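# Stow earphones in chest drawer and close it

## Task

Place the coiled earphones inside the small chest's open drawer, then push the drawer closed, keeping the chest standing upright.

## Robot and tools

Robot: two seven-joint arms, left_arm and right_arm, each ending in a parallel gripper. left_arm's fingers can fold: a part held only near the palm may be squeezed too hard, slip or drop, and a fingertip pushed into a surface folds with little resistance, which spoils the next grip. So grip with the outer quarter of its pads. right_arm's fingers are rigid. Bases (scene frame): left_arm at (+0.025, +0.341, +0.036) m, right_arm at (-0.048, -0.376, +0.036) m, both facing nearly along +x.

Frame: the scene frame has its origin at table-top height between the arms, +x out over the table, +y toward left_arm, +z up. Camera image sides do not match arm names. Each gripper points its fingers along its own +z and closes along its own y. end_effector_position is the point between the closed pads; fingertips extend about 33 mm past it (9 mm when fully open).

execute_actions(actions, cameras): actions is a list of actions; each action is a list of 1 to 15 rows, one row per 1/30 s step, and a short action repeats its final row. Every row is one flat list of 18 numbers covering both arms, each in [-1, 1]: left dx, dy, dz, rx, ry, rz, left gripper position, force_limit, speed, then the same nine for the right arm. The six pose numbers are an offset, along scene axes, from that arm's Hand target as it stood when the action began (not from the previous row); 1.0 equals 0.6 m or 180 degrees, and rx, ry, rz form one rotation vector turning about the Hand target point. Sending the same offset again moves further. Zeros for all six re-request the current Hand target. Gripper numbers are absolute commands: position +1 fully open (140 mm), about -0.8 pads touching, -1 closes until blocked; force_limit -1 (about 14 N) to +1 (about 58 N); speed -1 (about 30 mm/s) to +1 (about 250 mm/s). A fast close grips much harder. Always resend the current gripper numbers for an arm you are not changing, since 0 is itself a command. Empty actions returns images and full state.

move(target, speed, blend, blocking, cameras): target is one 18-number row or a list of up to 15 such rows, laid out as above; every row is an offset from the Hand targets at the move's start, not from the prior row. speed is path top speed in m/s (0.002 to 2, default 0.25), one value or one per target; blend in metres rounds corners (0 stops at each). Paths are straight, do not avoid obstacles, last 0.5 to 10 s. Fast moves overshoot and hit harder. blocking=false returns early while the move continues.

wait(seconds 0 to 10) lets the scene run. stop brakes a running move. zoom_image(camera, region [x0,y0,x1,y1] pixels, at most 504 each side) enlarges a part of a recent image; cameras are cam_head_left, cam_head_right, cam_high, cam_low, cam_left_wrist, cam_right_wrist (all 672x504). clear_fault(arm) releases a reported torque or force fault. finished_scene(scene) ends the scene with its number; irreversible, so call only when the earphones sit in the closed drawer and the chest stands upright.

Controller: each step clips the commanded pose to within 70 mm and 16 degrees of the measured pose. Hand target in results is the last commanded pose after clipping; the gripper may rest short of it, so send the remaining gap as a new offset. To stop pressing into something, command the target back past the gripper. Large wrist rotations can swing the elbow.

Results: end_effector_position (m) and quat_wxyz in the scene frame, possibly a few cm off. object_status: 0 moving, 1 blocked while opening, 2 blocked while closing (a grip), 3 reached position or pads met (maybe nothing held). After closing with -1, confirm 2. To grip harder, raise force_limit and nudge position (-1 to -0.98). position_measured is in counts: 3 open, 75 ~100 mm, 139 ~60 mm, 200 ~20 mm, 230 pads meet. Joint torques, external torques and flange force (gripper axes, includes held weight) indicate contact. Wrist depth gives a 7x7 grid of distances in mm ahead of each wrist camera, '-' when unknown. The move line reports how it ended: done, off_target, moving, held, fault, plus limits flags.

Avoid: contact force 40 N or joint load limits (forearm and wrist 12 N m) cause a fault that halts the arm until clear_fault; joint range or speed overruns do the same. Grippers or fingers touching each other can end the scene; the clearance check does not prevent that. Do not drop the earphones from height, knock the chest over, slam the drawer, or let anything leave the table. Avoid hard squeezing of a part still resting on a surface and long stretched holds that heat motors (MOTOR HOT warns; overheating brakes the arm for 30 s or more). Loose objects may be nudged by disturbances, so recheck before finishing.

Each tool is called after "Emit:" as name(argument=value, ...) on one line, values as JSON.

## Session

Emit:
execute_actions(actions=[])

Scene clock: 0.00 s.
left_arm: end_effector_position=(+0.5231, +0.3850, +0.2420) position_measured=3 object_status=3 end_effector_quat_wxyz=(+0.043, +0.655, -0.517, +0.550) | right_arm: end_effector_position=(+0.6983, +0.1503, +0.3934) position_measured=3 object_status=3 end_effector_quat_wxyz=(+0.335, +0.600, +0.529, +0.498)
Joint positions: left_arm=[0.053 -0.184 0.561 -2.679 -1.451 2.11 1.472] | right_arm=[0.778 0.541 -0.146 -1.466 -1.67 2.618 -0.941]
Joint velocities: within noise
Joint torques (N m): no reading
External joint torques (N m): no reading
Flange force (N): no reading
Wrist depth (mm): cam_left_wrist=[2045 - 4090 1673 312 256 228 / 2064 1502 3808 806 352 290 260 / 1248 1347 1566 659 443 351 349 / 2008 132 677 549 460 392 127 / 102 648 562 469 402 357 110 / 2165 581 480 411 360 320 288 / 568 495 423 366 324 292 272] | cam_right_wrist=[448 1603 2178 2158 1990 1940 2008 / 445 622 2118 1342 2309 2099 1924 / - - 1443 1262 2241 - 2043 / - 136 1736 1539 2309 - 126 / - 127 - 3078 3298 - 110 / - - 683 2716 3038 - - / - - 673 2456 1710 - -]
Hand target: left_arm +0.5231, +0.3850, +0.2420; +0.043, +0.655, -0.517, +0.550 | right_arm +0.6983, +0.1503, +0.3934; +0.335, +0.600, +0.529, +0.498
Tool commands: left_gripper/position=+1.0 left_gripper/force_limit=+1.0 left_gripper/speed=+1.0 right_gripper/position=+1.0 right_gripper/force_limit=+1.0 right_gripper/speed=+1.0
camera_calibration:
cam_left_wrist: T_world_to_cam=[[-0.718053, -0.475207, -0.508506, 0.691285], [-0.110275, 0.799075, -0.591032, -0.102776], [0.687196, -0.368317, -0.626182, 0.0811464], [0, 0, 0, 1]] pos_world=[0.429283, 0.440517, 0.341591]
cam_right_wrist: T_world_to_cam=[[0.308482, -0.225174, 0.924194, -0.535513], [-0.272152, -0.951857, -0.141074, 0.392178], [0.911467, -0.208003, -0.354913, -0.323431], [0, 0, 0, 1]] pos_world=[0.566725, 0.185439, 0.435455]

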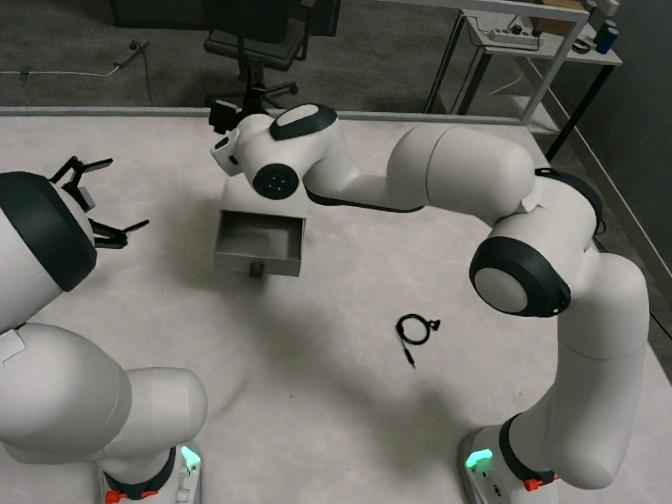

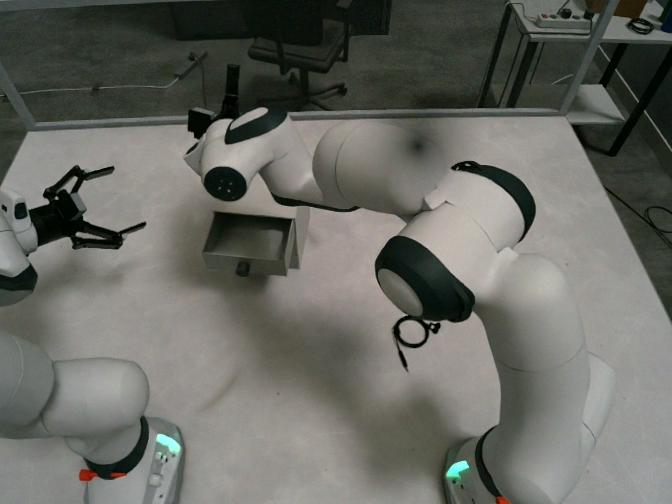

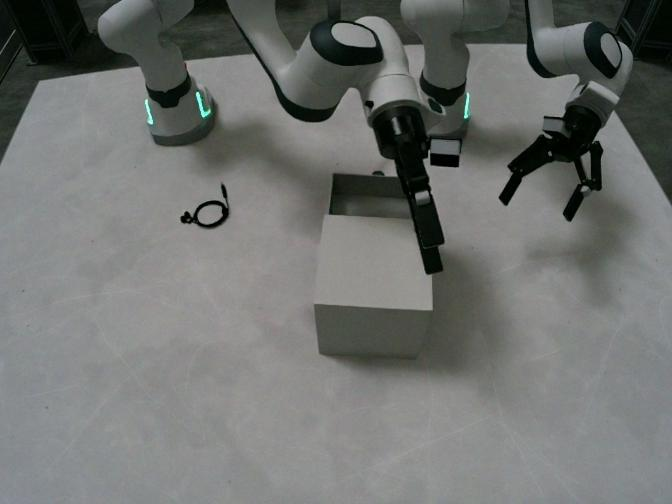

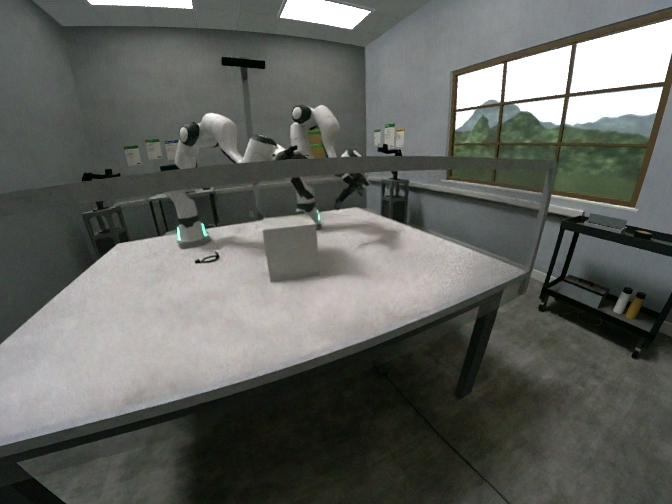

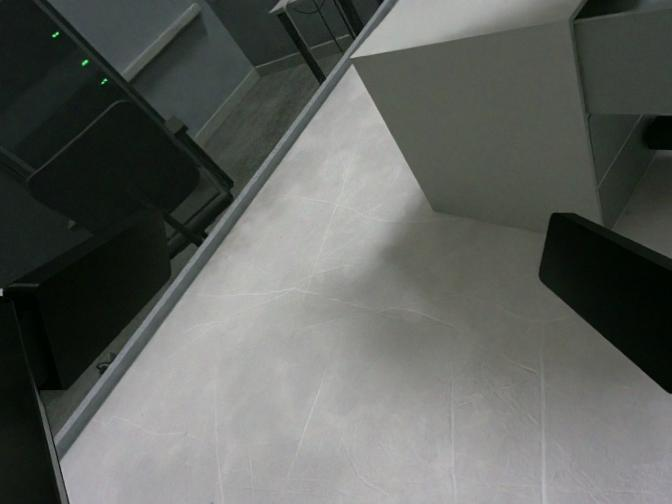

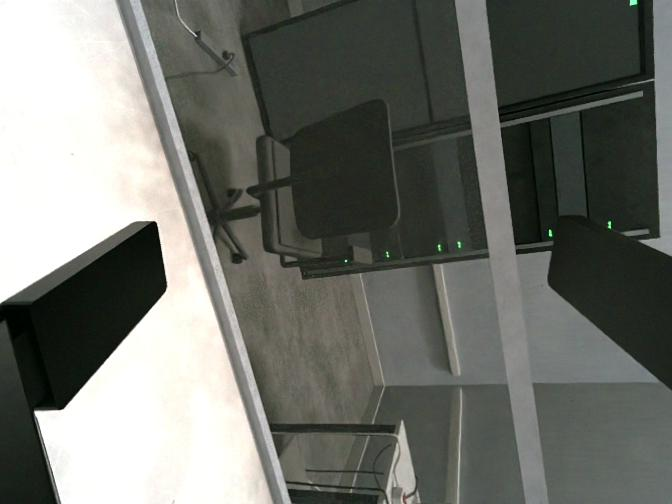

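Emit:
move(target=[[0,0,0,0,0,0,1,1,1,-0.497,-0.417,0.05,0.247,0.368,-0.391,1,1,1],[0,0,0,0,0,0,1,1,1,-0.664,-0.667,-0.24,0.571,0.111,-0.773,0.55,1,0]], cameras=["all"])

Emit:
zoom_image(camera="cam_head_left", region=[180, 120, 360, 300])

Scene clock: 13.27 s.
left_arm: end_effector_position=(+0.5231, +0.3850, +0.2420) position_measured=3 object_status=3 end_effector_quat_wxyz=(+0.043, +0.655, -0.517, +0.550) | right_arm: end_effector_position=(+0.2994, -0.2504, +0.2489) position_measured=59 object_status=0 end_effector_quat_wxyz=(+0.002, +0.710, -0.704, +0.001)
Joint positions: left_arm=[0.053 -0.184 0.561 -2.679 -1.451 2.11 1.472] | right_arm=[0.101 -0.553 0.185 -2.621 0.107 2.07 0.249]
Joint torques (N m): left_arm=[0.48 -16.93 -1.96 18.29 -0.44 -0.97 -0.14] | right_arm=[-0.92 -12.56 -2.21 24.55 0.94 2.82 0.22]
External joint torques (N m): left_arm=[0.47 0.37 0.21 -0.25 0.1 -0.12 -0.11] | right_arm=[-1 -0.43 0.5 0.62 0.29 0.31 0.22]
Flange force (N): left_arm=[-1.4 0.0 -0.9] | right_arm=[-0.7 -0.7 -0.6]
Wrist depth (mm): cam_left_wrist=[2045 - - 1972 307 255 228 / 2045 1636 3296 818 350 290 259 / 1248 1347 1578 659 444 349 350 / 1972 132 686 547 459 392 127 / 103 648 562 471 403 356 110 / 2209 574 483 412 359 320 288 / 569 493 420 366 324 294 272] | cam_right_wrist=[324 325 326 331 - 335 341 / - 343 351 338 - - - / - 361 359 - - - 392 / - 130 159 - - 147 393 / - 110 402 - - 128 90 / - - - - 452 - - / - - - - - - -]
Hand target: left_arm +0.5231, +0.3850, +0.2420; +0.043, +0.655, -0.517, +0.550 | right_arm +0.2999, -0.2499, +0.2494; +0.001, +0.707, -0.707, +0.001
Off the commanded pose: left_arm 0.000 m, 0 deg | right_arm 0.001 m, 0 deg.
move: done
camera_calibration:
cam_left_wrist: T_world_to_cam=[[-0.718053, -0.475207, -0.508506, 0.691285], [-0.110275, 0.799075, -0.591032, -0.102776], [0.687196, -0.368317, -0.626182, 0.0811464], [0, 0, 0, 1]] pos_world=[0.429283, 0.440517, 0.341591]
cam_right_wrist: T_world_to_cam=[[-0.999982, 0.00224887, -0.00548078, 0.310877], [0.000283967, 0.94228, 0.334825, 0.156097], [0.00591741, 0.334818, -0.942264, 0.458675], [0, 0, 0, 1]] pos_world=[0.308113, -0.301359, 0.381632]

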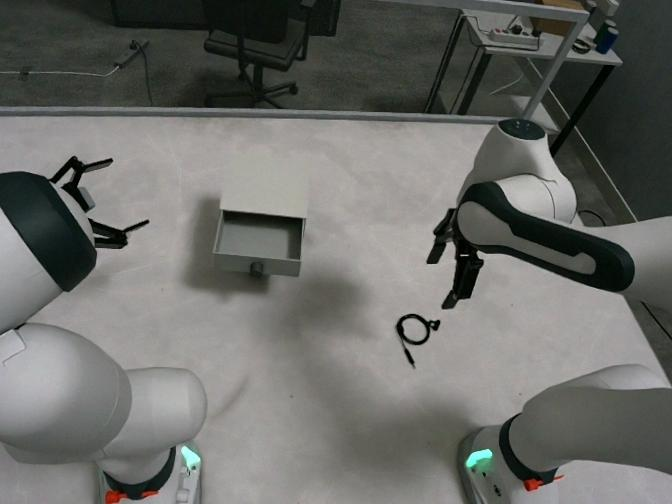

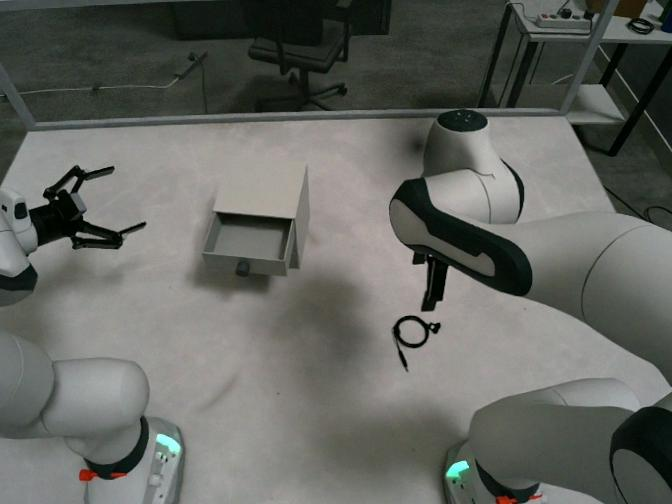

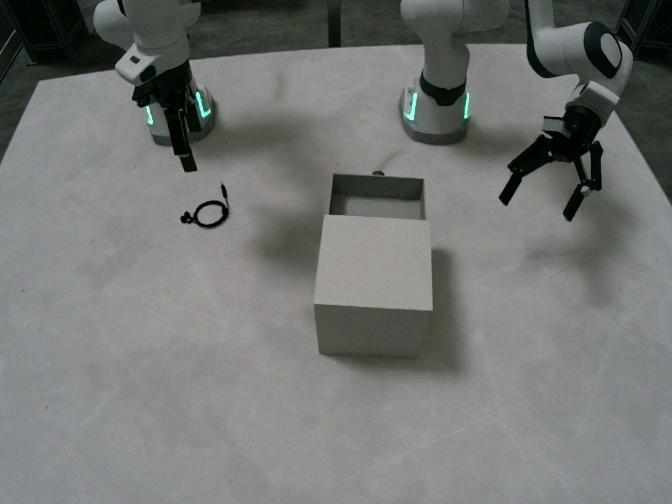

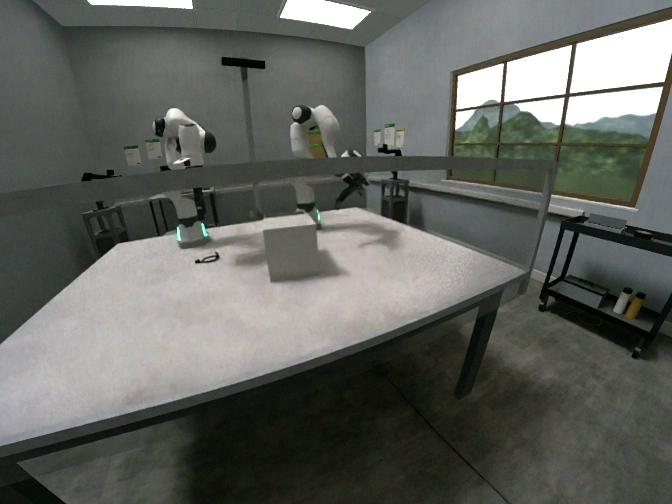

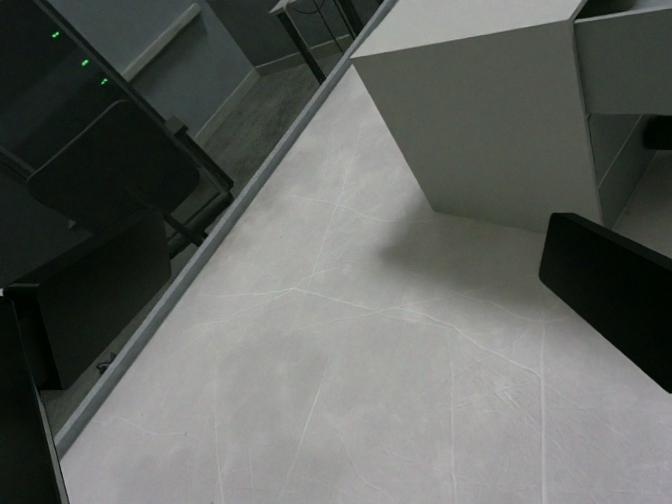

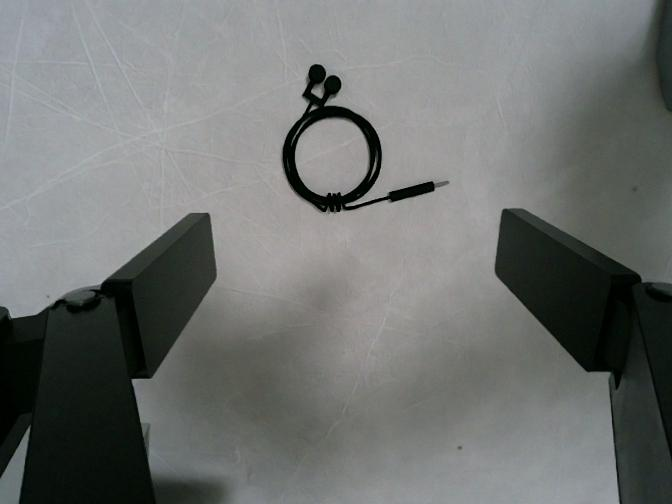

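Scaled by 2.800 from the camera's 672x504 image, which has a finer 960x720 frame.

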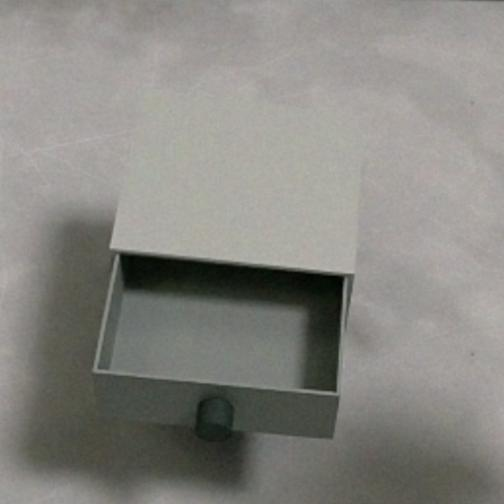

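Emit:
move(target=[0,0,0,0,0,0,1,1,1,-0.045,-0.01,-0.267,0,0,0,-0.42,-1,0], cameras=["cam_right_wrist"], speed=0.18)

Scene clock: 17.37 s.
left_arm: end_effector_position=(+0.5231, +0.3850, +0.2420) position_measured=3 object_status=3 end_effector_quat_wxyz=(+0.043, +0.655, -0.517, +0.550) | right_arm: end_effector_position=(+0.2719, -0.2562, +0.0892) position_measured=182 object_status=3 end_effector_quat_wxyz=(+0.001, +0.709, -0.705, +0.000)
Joint positions: left_arm=[0.053 -0.184 0.561 -2.679 -1.451 2.11 1.472] | right_arm=[0.097 -0.302 0.245 -2.897 0.137 2.598 0.257]
Joint velocities: left_arm=[within noise] | right_arm=[-0.001 -0.001 0 0 0.001 0.005 0.002]
Joint torques (N m): left_arm=[0.49 -16.93 -1.94 18.28 -0.43 -0.98 -0.14] | right_arm=[-1.25 -13.71 -0.76 19.36 0.39 2.73 0.14]
External joint torques (N m): left_arm=[0.44 0.36 0.18 -0.3 0.11 -0.15 -0.11] | right_arm=[-1.33 1.61 0.82 0.68 0.01 0.19 0.14]
Flange force (N): left_arm=[-1.3 0.1 -0.9] | right_arm=[-2.6 -8.5 6.9]
Wrist depth (mm): cam_left_wrist=[2008 3681 - 1904 312 256 227 / 2045 1380 3111 824 352 289 259 / 1269 1347 1472 657 444 350 351 / 1990 132 682 551 457 392 127 / 102 646 563 468 402 357 110 / 2209 583 480 411 360 321 287 / 565 495 420 365 323 293 273] | cam_right_wrist=[187 188 189 192 193 195 197 / 198 198 197 200 203 206 - / 209 208 207 209 206 216 222 / - 217 221 215 123 229 231 / 227 - 87 237 - - 240 / - - - 259 - - - / - - - 272 - - -]
Hand target: left_arm +0.5231, +0.3850, +0.2420; +0.043, +0.655, -0.517, +0.550 | right_arm +0.2729, -0.2559, +0.0892; +0.001, +0.707, -0.707, +0.001
Off the commanded pose: left_arm 0.000 m, 0 deg | right_arm 0.001 m, 0 deg.
move: done
camera_calibration:
cam_right_wrist: T_world_to_cam=[[-0.999971, 0.00408471, -0.00641378, 0.283085], [0.00168821, 0.941677, 0.336513, 0.214274], [0.00741427, 0.336492, -0.941657, 0.310328], [0, 0, 0, 1]] pos_world=[0.280414, -0.307357, 0.221932]
Images, in order (width x height): cam_right_wrist 672x504.

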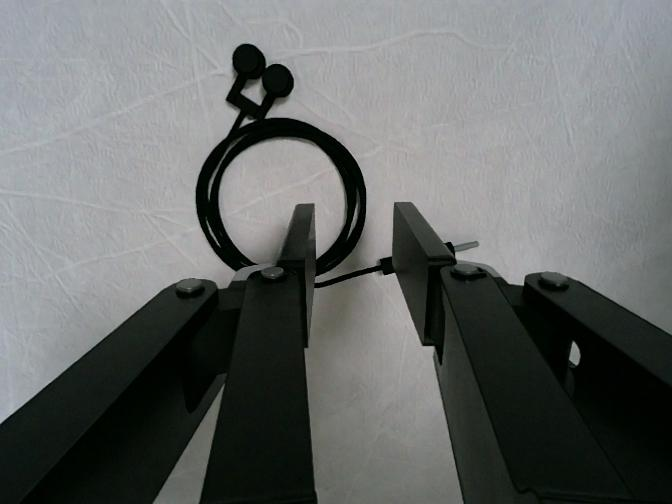

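Emit:
move(target=[[0,0,0,0,0,0,1,1,1,0,-0.01,-0.0615,0,0,0,-0.42,-1,-1],[0,0,0,0,0,0,1,1,1,0,-0.01,-0.0615,0,0,0,-1,-1,-1]], speed=0.06)

Emit:
wait(seconds=1.5, cameras=["cam_right_wrist"])

Scene clock: 22.00 s.
left_arm: end_effector_position=(+0.5231, +0.3850, +0.2420) position_measured=3 object_status=3 end_effector_quat_wxyz=(+0.043, +0.655, -0.517, +0.550) | right_arm: end_effector_position=(+0.2725, -0.2620, +0.0526) position_measured=230 object_status=0 end_effector_quat_wxyz=(+0.001, +0.709, -0.706, +0.000)
Joint positions: left_arm=[0.053 -0.184 0.561 -2.679 -1.451 2.11 1.472] | right_arm=[0.064 -0.168 0.257 -2.913 0.107 2.746 0.264]
Joint torques (N m): left_arm=[0.45 -16.91 -1.92 18.33 -0.43 -0.98 -0.12] | right_arm=[-1.14 -15.79 -0.17 16.46 0.03 2.83 0.16]
External joint torques (N m): left_arm=[0.44 0.4 0.24 -0.21 0.1 -0.13 -0.09] | right_arm=[-1.27 1.67 0.69 0.24 -0.24 0.29 0.16]
Flange force (N): left_arm=[-1.7 -0.2 -0.8] | right_arm=[-1.9 -7.1 9.7]
Wrist depth (mm): cam_left_wrist=[2045 2761 - 3296 313 255 228 / 2045 1578 3346 797 351 291 259 / 1255 1339 1502 663 443 350 349 / 1990 132 680 547 459 392 128 / 102 650 565 471 402 358 110 / 2301 574 480 410 359 321 288 / 568 493 422 366 324 293 273] | cam_right_wrist=[156 157 157 159 161 163 164 / 165 - 164 169 169 171 174 / 173 174 178 176 179 182 182 / 182 186 183 113 187 192 196 / 194 192 86 - 90 90 203 / - - - - - - - / - - - - - - -]
Hand target: left_arm +0.5231, +0.3850, +0.2420; +0.043, +0.655, -0.517, +0.550 | right_arm +0.2729, -0.2619, +0.0523; +0.001, +0.707, -0.707, +0.001
Off the commanded pose: left_arm 0.000 m, 0 deg | right_arm 0.000 m, 0 deg.
move: done

Scene clock: 23.50 s.
left_arm: end_effector_position=(+0.5231, +0.3850, +0.2420) position_measured=3 object_status=3 end_effector_quat_wxyz=(+0.043, +0.655, -0.517, +0.550) | right_arm: end_effector_position=(+0.2725, -0.2620, +0.0526) position_measured=230 object_status=3 end_effector_quat_wxyz=(+0.001, +0.709, -0.706, +0.000)
Joint positions: left_arm=[0.053 -0.184 0.561 -2.679 -1.451 2.11 1.472] | right_arm=[0.064 -0.168 0.257 -2.913 0.107 2.746 0.264]
Joint torques (N m): left_arm=[0.44 -16.94 -1.89 18.31 -0.44 -0.96 -0.13] | right_arm=[-1.22 -15.78 -0.19 16.42 0.03 2.82 0.17]
External joint torques (N m): left_arm=[0.45 0.32 0.29 -0.21 0.1 -0.11 -0.1] | right_arm=[-1.28 1.55 0.72 0.31 -0.26 0.31 0.17]
Flange force (N): left_arm=[-1.4 -0.1 -1.0] | right_arm=[-1.9 -7.0 9.3]
Wrist depth (mm): cam_left_wrist=[2008 3451 - 1921 313 257 228 / 2064 1389 3155 789 352 291 259 / 1262 1347 1463 659 442 349 350 / 1972 132 677 545 460 394 128 / 102 646 561 472 404 357 110 / 2144 577 482 411 360 321 288 / 565 493 420 367 324 292 272] | cam_right_wrist=[156 158 157 160 161 162 164 / 165 164 165 169 - 170 174 / 173 175 178 176 179 182 182 / 181 184 184 124 187 191 - / 194 - 86 - 90 90 208 / - - - - - - - / - - - - - - -]
Hand target: left_arm +0.5231, +0.3850, +0.2420; +0.043, +0.655, -0.517, +0.550 | right_arm +0.2729, -0.2619, +0.0523; +0.001, +0.707, -0.707, +0.001
Tool commands: left_gripper/position=+1.0 left_gripper/force_limit=+1.0 left_gripper/speed=+1.0 right_gripper/position=-1.0 right_gripper/force_limit=-1.0 right_gripper/speed=-1.0
Off the commanded pose: left_arm 0.000 m, 0 deg | right_arm 0.000 m, 0 deg.
wait: 1.50 s; at rest by 0.17 s
camera_calibration:
cam_right_wrist: T_world_to_cam=[[-0.999956, 0.00563156, -0.00744951, 0.283949], [0.00279161, 0.941495, 0.337015, 0.231813], [0.0089116, 0.336979, -0.94147, 0.277483], [0, 0, 0, 1]] pos_world=[0.280816, -0.313356, 0.185232]
Images, in order (width x height): cam_right_wrist 672x504.

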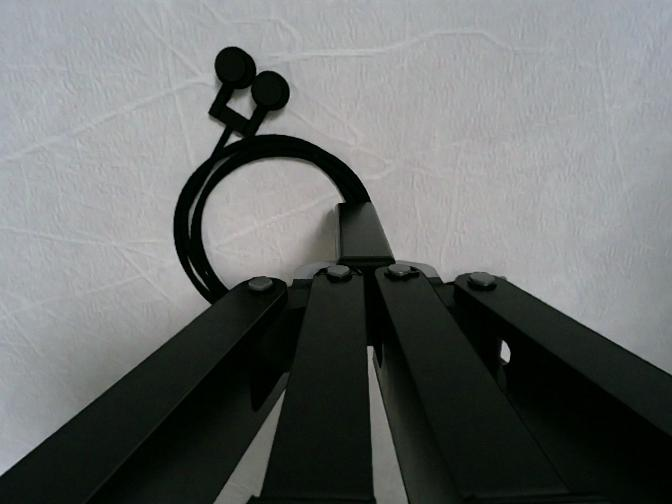

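Emit:
move(target=[[0,0,0,0,0,0,1,1,1,0,0,0,0,0,0,-0.5,-1,-1],[0,0,0,0,0,0,1,1,1,0,0,-0.011,0,0,0,-0.5,-1,-1],[0,0,0,0,0,0,1,1,1,0,0,-0.011,0,0,0,-1,-1,-1]], speed=0.03)

Emit:
wait(seconds=1.5, cameras=["cam_right_wrist"])

Scene clock: 27.80 s.
left_arm: end_effector_position=(+0.5231, +0.3850, +0.2420) position_measured=3 object_status=3 end_effector_quat_wxyz=(+0.043, +0.655, -0.517, +0.550) | right_arm: end_effector_position=(+0.2725, -0.2620, +0.0460) position_measured=228 object_status=0 end_effector_quat_wxyz=(+0.001, +0.709, -0.706, +0.000)
Joint positions: left_arm=[0.053 -0.184 0.561 -2.679 -1.451 2.11 1.472] | right_arm=[0.057 -0.142 0.262 -2.913 0.097 2.773 0.27]
Joint torques (N m): left_arm=[0.47 -16.95 -1.89 18.32 -0.44 -0.98 -0.16] | right_arm=[-1.18 -16.19 0.01 16.03 -0.1 2.83 0.12]
External joint torques (N m): left_arm=[0.43 0.37 0.24 -0.29 0.1 -0.14 -0.13] | right_arm=[-1.24 1.66 0.78 0.26 -0.37 0.29 0.12]
Flange force (N): left_arm=[-1.4 0.0 -1.0] | right_arm=[-2.0 -7.1 10.2]
Wrist depth (mm): cam_left_wrist=[2064 - - 1753 312 256 228 / 2064 1398 3562 806 350 292 259 / 1248 1331 1544 667 443 350 349 / 2008 131 680 515 457 392 127 / 102 646 566 467 403 355 110 / 2187 607 482 411 359 321 289 / 566 495 420 366 325 293 272] | cam_right_wrist=[151 153 151 153 153 160 158 / 158 160 158 163 161 166 167 / 166 167 169 169 173 175 177 / 176 172 178 114 181 185 187 / 185 185 86 - 86 90 192 / - - - - - - - / - - - - - - -]
Hand target: left_arm +0.5231, +0.3850, +0.2420; +0.043, +0.655, -0.517, +0.550 | right_arm +0.2729, -0.2619, +0.0457; +0.001, +0.707, -0.707, +0.001
Off the commanded pose: left_arm 0.000 m, 0 deg | right_arm 0.000 m, 0 deg.
move: done

Scene clock: 29.30 s.
left_arm: end_effector_position=(+0.5231, +0.3850, +0.2420) position_measured=3 object_status=3 end_effector_quat_wxyz=(+0.043, +0.655, -0.517, +0.550) | right_arm: end_effector_position=(+0.2725, -0.2620, +0.0460) position_measured=228 object_status=2 end_effector_quat_wxyz=(+0.001, +0.709, -0.706, +0.000)
Joint positions: left_arm=[0.053 -0.184 0.561 -2.679 -1.451 2.11 1.472] | right_arm=[0.057 -0.142 0.262 -2.913 0.097 2.773 0.271]
Joint torques (N m): left_arm=[0.5 -16.89 -1.94 18.28 -0.44 -0.98 -0.13] | right_arm=[-1.19 -16.16 0.02 15.98 -0.1 2.84 0.14]
External joint torques (N m): left_arm=[0.4 0.48 0.13 -0.34 0.11 -0.15 -0.1] | right_arm=[-1.24 1.64 0.8 0.23 -0.37 0.31 0.14]
Flange force (N): left_arm=[-1.6 0.1 -0.6] | right_arm=[-2.0 -7.0 10.2]
Wrist depth (mm): cam_left_wrist=[2026 2906 3296 1972 313 256 227 / 2026 1578 3621 827 352 289 260 / 1269 1331 1534 652 429 351 350 / 1972 132 677 548 457 392 128 / 102 648 563 472 403 355 110 / 2165 589 481 413 360 322 288 / 566 485 418 366 324 293 273] | cam_right_wrist=[150 151 151 154 155 156 158 / 158 157 158 162 164 166 167 / - 167 164 170 173 173 177 / - 176 177 124 180 185 186 / 185 - 86 - 85 90 197 / - - - - - - - / - - - - - - -]
Hand target: left_arm +0.5231, +0.3850, +0.2420; +0.043, +0.655, -0.517, +0.550 | right_arm +0.2729, -0.2619, +0.0457; +0.001, +0.707, -0.707, +0.001
Tool commands: left_gripper/position=+1.0 left_gripper/force_limit=+1.0 left_gripper/speed=+1.0 right_gripper/position=-1.0 right_gripper/force_limit=-1.0 right_gripper/speed=-1.0
Off the commanded pose: left_arm 0.000 m, 0 deg | right_arm 0.000 m, 0 deg.
wait: 1.50 s; at rest by 0.17 s
camera_calibration:
cam_right_wrist: T_world_to_cam=[[-0.999955, 0.00585271, -0.00747609, 0.283973], [0.00299088, 0.941495, 0.337014, 0.233981], [0.00901114, 0.336976, -0.94147, 0.27124], [0, 0, 0, 1]] pos_world=[0.280816, -0.313356, 0.178632]
Images, in order (width x height): cam_right_wrist 672x504.

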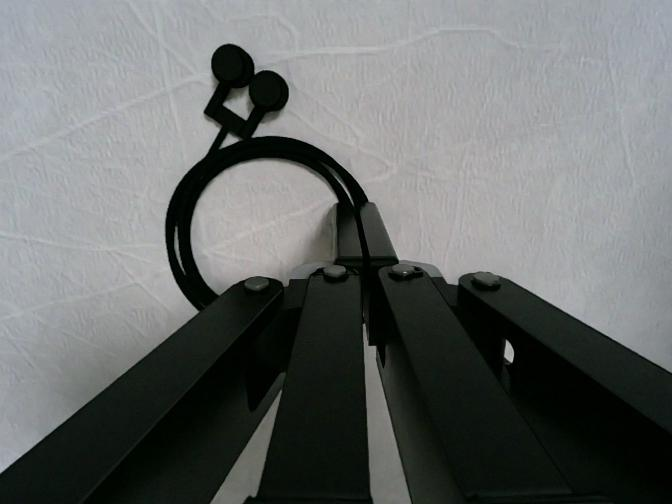

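Emit:
move(target=[[0,0,0,0,0,0,1,1,1,0,0,0.15,0,0,0,-1,-1,-1],[0,0,0,0,0,0,1,1,1,0.1,0.2,0.57,0,0,0.1,-1,-1,-1],[0,0,0,0,0,0,1,1,1,0.293,0.653,0.57,0,0,0.444,-1,-1,-1]], speed=[0.1,0.22,0.22], blend=0.04, cameras=["cam_head_left","cam_high","cam_right_wrist"])

Emit:
zoom_image(camera="cam_head_left", region=[170, 120, 350, 300])

Emit:
zoom_image(camera="cam_high", region=[280, 80, 460, 240])

Scene clock: 38.87 s.
left_arm: end_effector_position=(+0.5231, +0.3850, +0.2420) position_measured=3 object_status=3 end_effector_quat_wxyz=(+0.043, +0.655, -0.517, +0.550) | right_arm: end_effector_position=(+0.4495, +0.1296, +0.3881) position_measured=228 object_status=2 end_effector_quat_wxyz=(-0.001, +0.996, -0.093, +0.001)
Joint positions: left_arm=[0.053 -0.184 0.561 -2.679 -1.451 2.11 1.472] | right_arm=[0.521 0.632 0.418 -0.854 -0.245 1.452 -0.501]
Joint velocities: left_arm=[within noise] | right_arm=[0 0 0.002 0 0 -0.002 -0.007]
Joint torques (N m): left_arm=[0.48 -16.96 -1.91 18.27 -0.44 -0.98 -0.11] | right_arm=[-0.14 -46.1 6.47 23.94 0.41 2.47 -0.41]
External joint torques (N m): left_arm=[0.41 0.43 0.2 -0.36 0.1 -0.14 -0.08] | right_arm=[-0.54 2.25 0.52 1.56 -0.37 -0.17 -0.41]
Flange force (N): left_arm=[-1.6 0.2 -0.8] | right_arm=[0.0 0.0 0.0]
Wrist depth (mm): cam_left_wrist=[1937 - - 1712 312 256 224 / 2008 1315 3562 812 351 290 293 / 1248 1315 1523 661 444 351 351 / 1990 132 680 559 456 391 128 / 102 627 562 467 405 357 110 / 2187 575 482 413 359 321 289 / 562 496 421 364 326 293 273] | cam_right_wrist=[439 445 260 262 269 422 447 / 456 466 271 339 340 471 501 / 492 487 356 357 351 521 504 / 505 - 335 112 113 - - / - - 86 - 85 90 - / - - - - - - - / - - - - - - -]
Hand target: left_arm +0.5231, +0.3850, +0.2420; +0.043, +0.655, -0.517, +0.550 | right_arm +0.4487, +0.1299, +0.3877; +0.000, +0.996, -0.088, +0.001
Off the commanded pose: left_arm 0.000 m, 0 deg | right_arm 0.001 m, 1 deg.
move: done
camera_calibration:
cam_right_wrist: T_world_to_cam=[[-0.194266, -0.980886, -0.0111154, 0.228426], [-0.924469, 0.17928, 0.336474, 0.265213], [-0.32805, 0.0756414, -0.941627, 0.645191], [0, 0, 0, 1]] pos_world=[0.501211, 0.127709, 0.520831]
Images, in order (width x height): cam_head_left 672x504, cam_high 672x504, cam_right_wrist 672x504.

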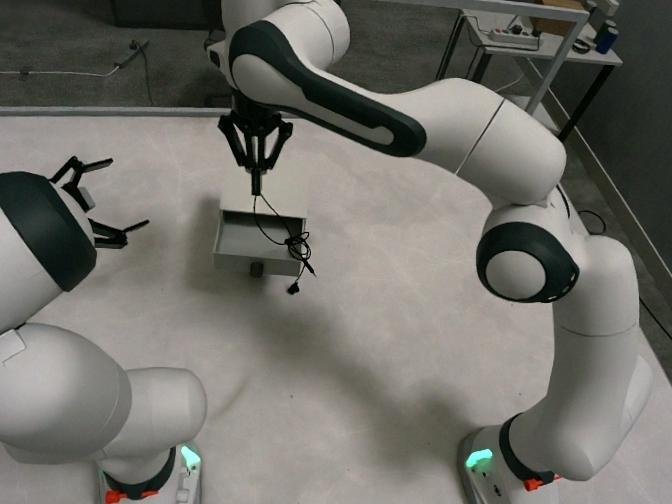

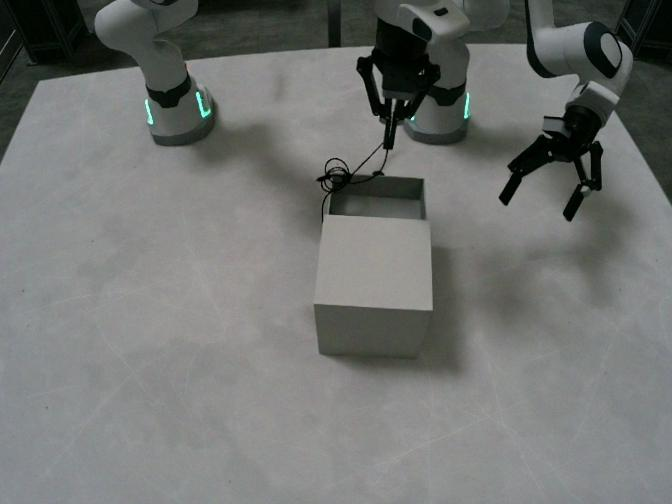

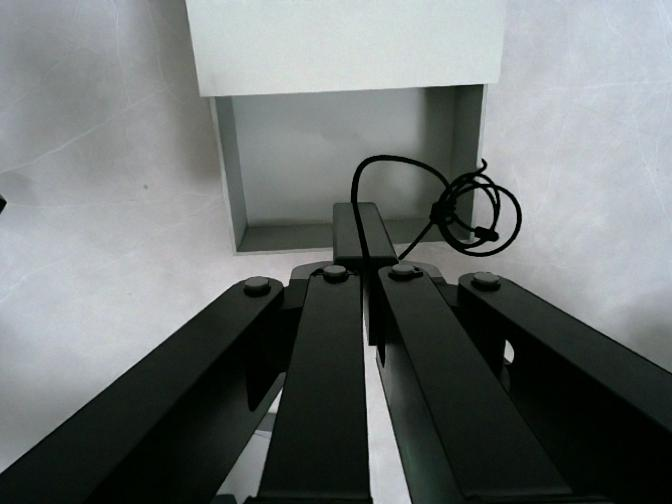

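Scaled by 2.800 from the camera's 672x504 image, which has a finer 960x720 frame.

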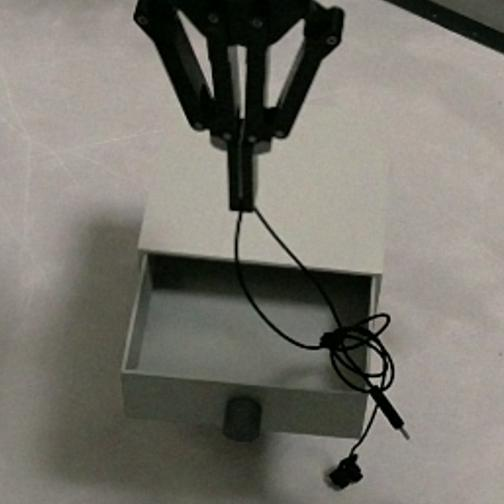

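Scaled by 2.800 from the camera's 672x504 image, which has a finer 960x720 frame.

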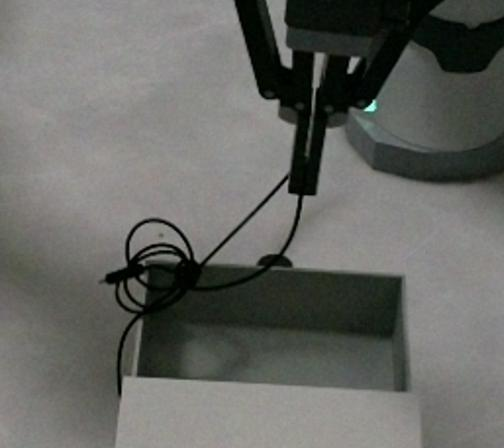

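Emit:
move(target=[[0,0,0,0,0,0,1,1,1,-0.03,0,0.12,0,0,0,-1,-1,-1],[0,0,0,0,0,0,1,1,1,0.07,0.115,0.12,0,0,0,-1,-1,-1]], speed=[0.1,0.1], cameras=["cam_head_left","cam_high","cam_right_wrist"])

Emit:
zoom_image(camera="cam_head_left", region=[170, 120, 350, 300])

Emit:
zoom_image(camera="cam_high", region=[280, 80, 460, 240])

Scene clock: 44.47 s.
left_arm: end_effector_position=(+0.5231, +0.3850, +0.2420) position_measured=3 object_status=3 end_effector_quat_wxyz=(+0.043, +0.655, -0.517, +0.550) | right_arm: end_effector_position=(+0.4902, +0.1966, +0.4586) position_measured=228 object_status=2 end_effector_quat_wxyz=(-0.107, +0.987, -0.091, +0.085)
Joint positions: left_arm=[0.053 -0.184 0.561 -2.679 -1.451 2.11 1.472] | right_arm=[0.646 0.766 0.362 -0.503 -0.281 1.518 -0.514]
Joint velocities: left_arm=[within noise] | right_arm=[-0.001 0 -0.001 0.001 0.002 0.003 -0.002]
Joint torques (N m): left_arm=[0.48 -16.9 -1.89 18.27 -0.44 -0.97 -0.15] | right_arm=[-0.16 -48.9 3.95 22.16 1.06 3.6 -0.34]
External joint torques (N m): left_arm=[0.41 0.39 0.21 -0.33 0.1 -0.14 -0.12] | right_arm=[-0.2 1.69 -0.17 1.33 0.38 0.39 -0.33]
Flange force (N): left_arm=[-1.4 0.1 -0.9] | right_arm=[0.0 0.0 0.0]
Wrist depth (mm): cam_left_wrist=[2026 3201 - 1636 315 256 226 / 2008 2231 3398 809 352 291 259 / 1255 1355 1513 655 444 351 350 / 2008 132 680 548 458 392 128 / 102 646 562 467 402 358 110 / 2144 581 483 411 359 321 288 / 562 492 418 367 325 293 272] | cam_right_wrist=[- - - - - 317 311 / - - - - 334 - - / 643 - 582 181 389 397 500 / 669 641 - 112 417 - - / 327 - 86 - 85 90 - / - - - - - - - / - - - - - - -]
Hand target: left_arm +0.5231, +0.3850, +0.2420; +0.043, +0.655, -0.517, +0.550 | right_arm +0.4907, +0.1989, +0.4597; +0.000, +0.996, -0.088, +0.001
Off the commanded pose: left_arm 0.000 m, 0 deg | right_arm 0.003 m, 16 deg.
elbow stopped short (right arm): the move would have taken joint 4 (elbow) straighter than the controller allows.
move: off_target (right_arm)
camera_calibration:
cam_right_wrist: T_world_to_cam=[[-0.169103, -0.957247, -0.234698, 0.388345], [-0.973918, 0.12574, 0.188872, 0.369656], [-0.151286, 0.260515, -0.953543, 0.602403], [0, 0, 0, 1]] pos_world=[0.51682, 0.168326, 0.595743]
Images, in order (width x height): cam_head_left 672x504, cam_high 672x504, cam_right_wrist 672x504.

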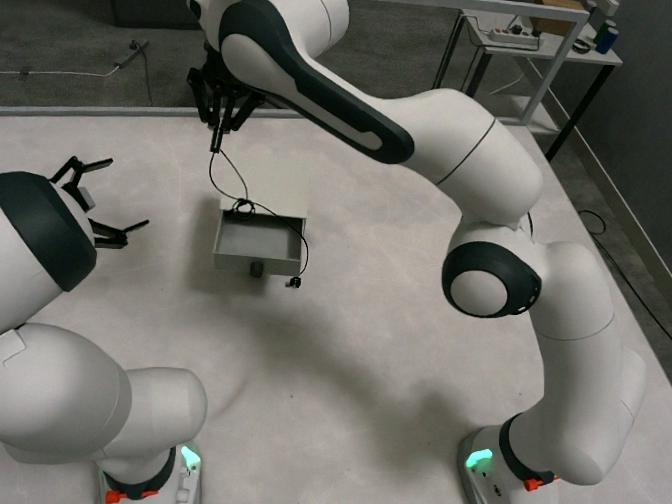

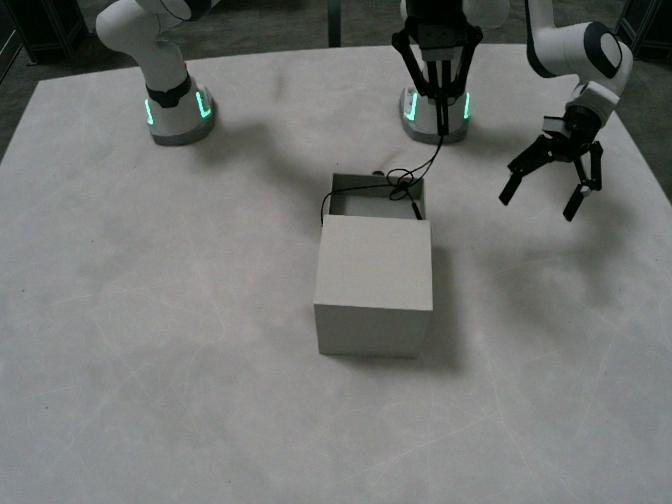

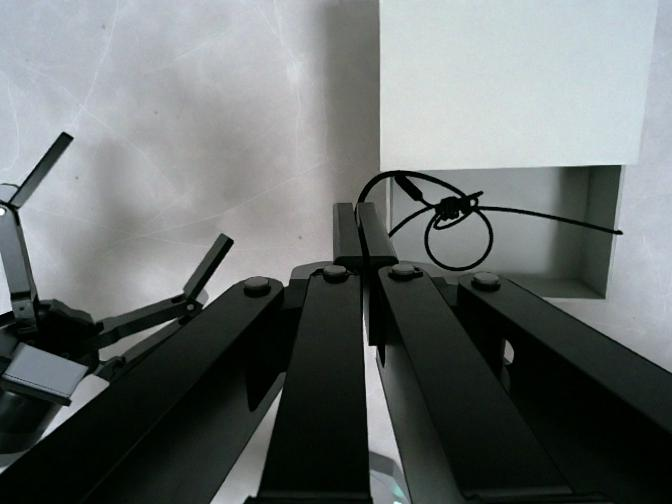

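Scaled by 2.800 from the camera's 672x504 image, which has a finer 960x720 frame.

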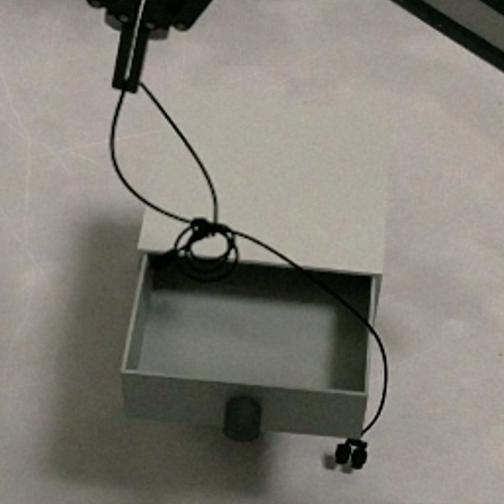

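Scaled by 2.800 from the camera's 672x504 image, which has a finer 960x720 frame.

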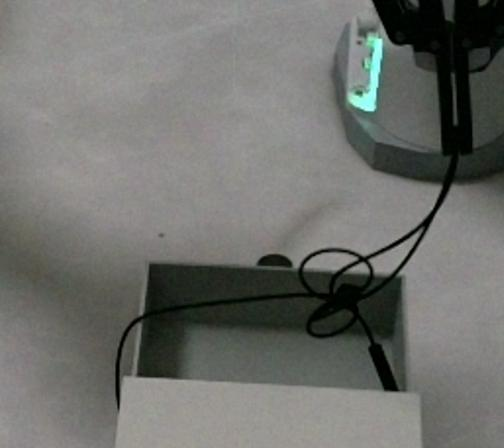

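Emit:
move(target=[[0,0,0,0,0,0,1,1,1,-0.1,-0.05,-0.1,0,0,0,-1,-1,-1],[0,0,0,0,0,0,1,1,1,-0.085,-0.09,-0.3,0,0,0,-1,-1,-1]], speed=[0.1,0.1], cameras=["cam_head_left","cam_high","cam_right_wrist"])

Emit:
zoom_image(camera="cam_head_left", region=[170, 120, 350, 300])

Emit:
zoom_image(camera="cam_high", region=[280, 80, 460, 240])

Scene clock: 51.53 s.
left_arm: end_effector_position=(+0.5231, +0.3850, +0.2420) position_measured=3 object_status=3 end_effector_quat_wxyz=(+0.043, +0.655, -0.517, +0.550) | right_arm: end_effector_position=(+0.4396, +0.1438, +0.2783) position_measured=228 object_status=2 end_effector_quat_wxyz=(+0.002, +0.996, -0.085, +0.001)
Joint positions: left_arm=[0.053 -0.184 0.561 -2.679 -1.451 2.11 1.472] | right_arm=[0.498 0.567 0.387 -1.245 -0.212 1.77 -0.478]
Joint velocities: left_arm=[within noise] | right_arm=[0 0 0 0.001 0.001 0.003 0]
Joint torques (N m): left_arm=[0.47 -16.92 -1.91 18.31 -0.43 -0.98 -0.12] | right_arm=[-0.63 -46.85 6.71 24.74 1.11 2.9 0.09]
External joint torques (N m): left_arm=[0.35 0.47 0.16 -0.35 0.11 -0.15 -0.09] | right_arm=[-0.79 0.6 0.44 0.74 0.36 0.32 0.09]
Flange force (N): left_arm=[-1.6 0.1 -0.6] | right_arm=[3.4 -3.8 -0.9]
Wrist depth (mm): cam_left_wrist=[1972 - - 1972 313 256 228 / 2026 1315 3681 821 349 290 259 / 1262 1347 1492 659 444 350 349 / 2008 132 673 551 460 392 127 / 103 646 563 470 404 357 110 / 2187 580 482 409 360 320 288 / 565 494 421 367 325 293 273] | cam_right_wrist=[- - 163 - 173 223 190 / - - 234 237 239 239 380 / - - 247 248 256 248 414 / - - 251 112 264 241 418 / - - 86 - 85 90 454 / - - - - - - - / - - - - - - -]
Hand target: left_arm +0.5231, +0.3850, +0.2420; +0.043, +0.655, -0.517, +0.550 | right_arm +0.4397, +0.1449, +0.2797; +0.000, +0.996, -0.088, +0.001
Off the commanded pose: left_arm 0.000 m, 0 deg | right_arm 0.002 m, 0 deg.
elbow stopped short (right arm): the move would have taken joint 4 (elbow) straighter than the controller allows.
move: done
camera_calibration:
cam_right_wrist: T_world_to_cam=[[-0.179618, -0.983729, -0.00387965, 0.231155], [-0.926461, 0.167833, 0.3369, 0.292917], [-0.330767, 0.0641078, -0.941532, 0.540311], [0, 0, 0, 1]] pos_world=[0.491612, 0.143594, 0.410933]
Images, in order (width x height): cam_head_left 672x504, cam_high 672x504, cam_right_wrist 672x504.

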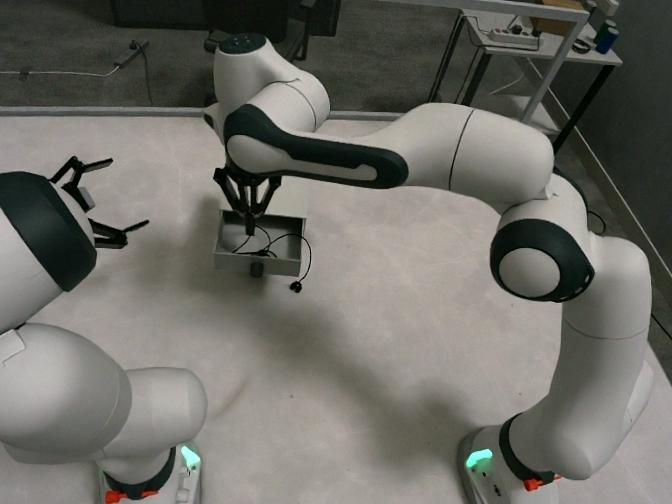

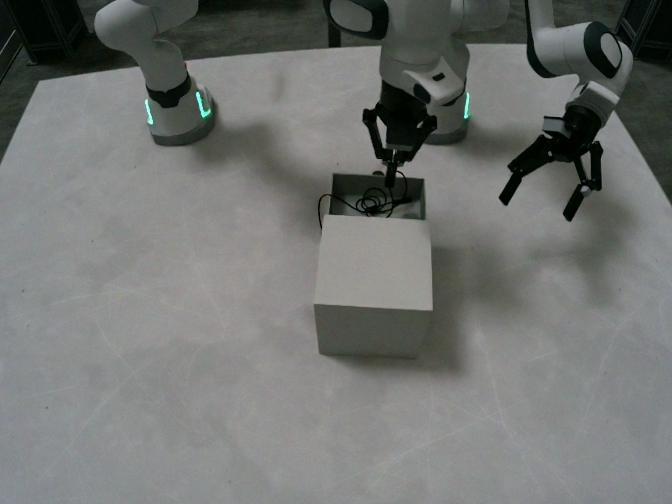

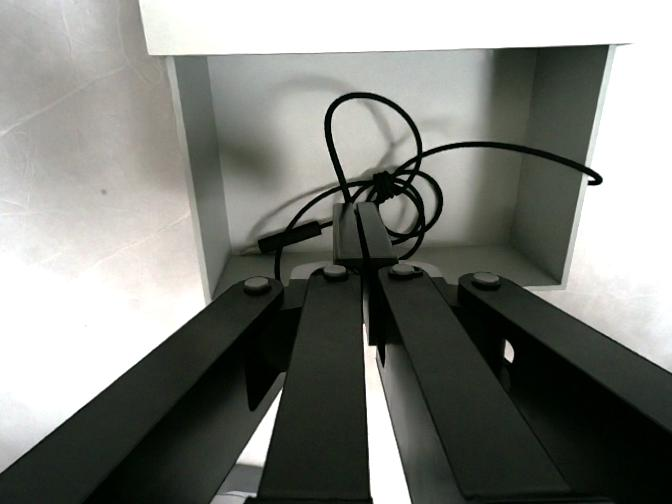

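Scaled by 2.800 from the camera's 672x504 image, which has a finer 960x720 frame.

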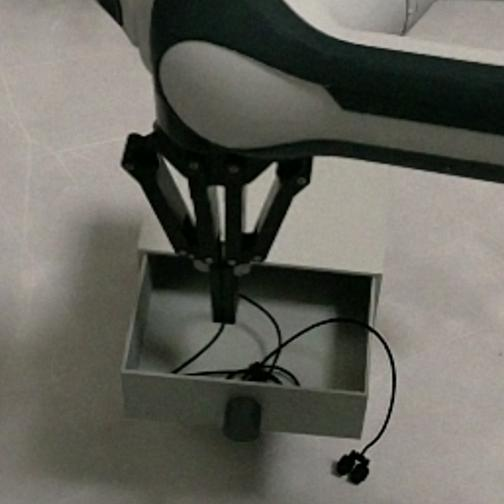

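Scaled by 2.800 from the camera's 672x504 image, which has a finer 960x720 frame.

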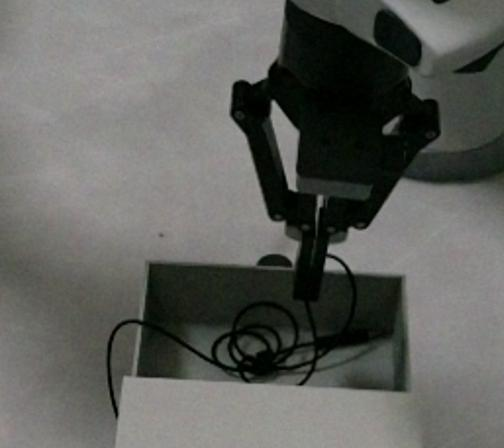

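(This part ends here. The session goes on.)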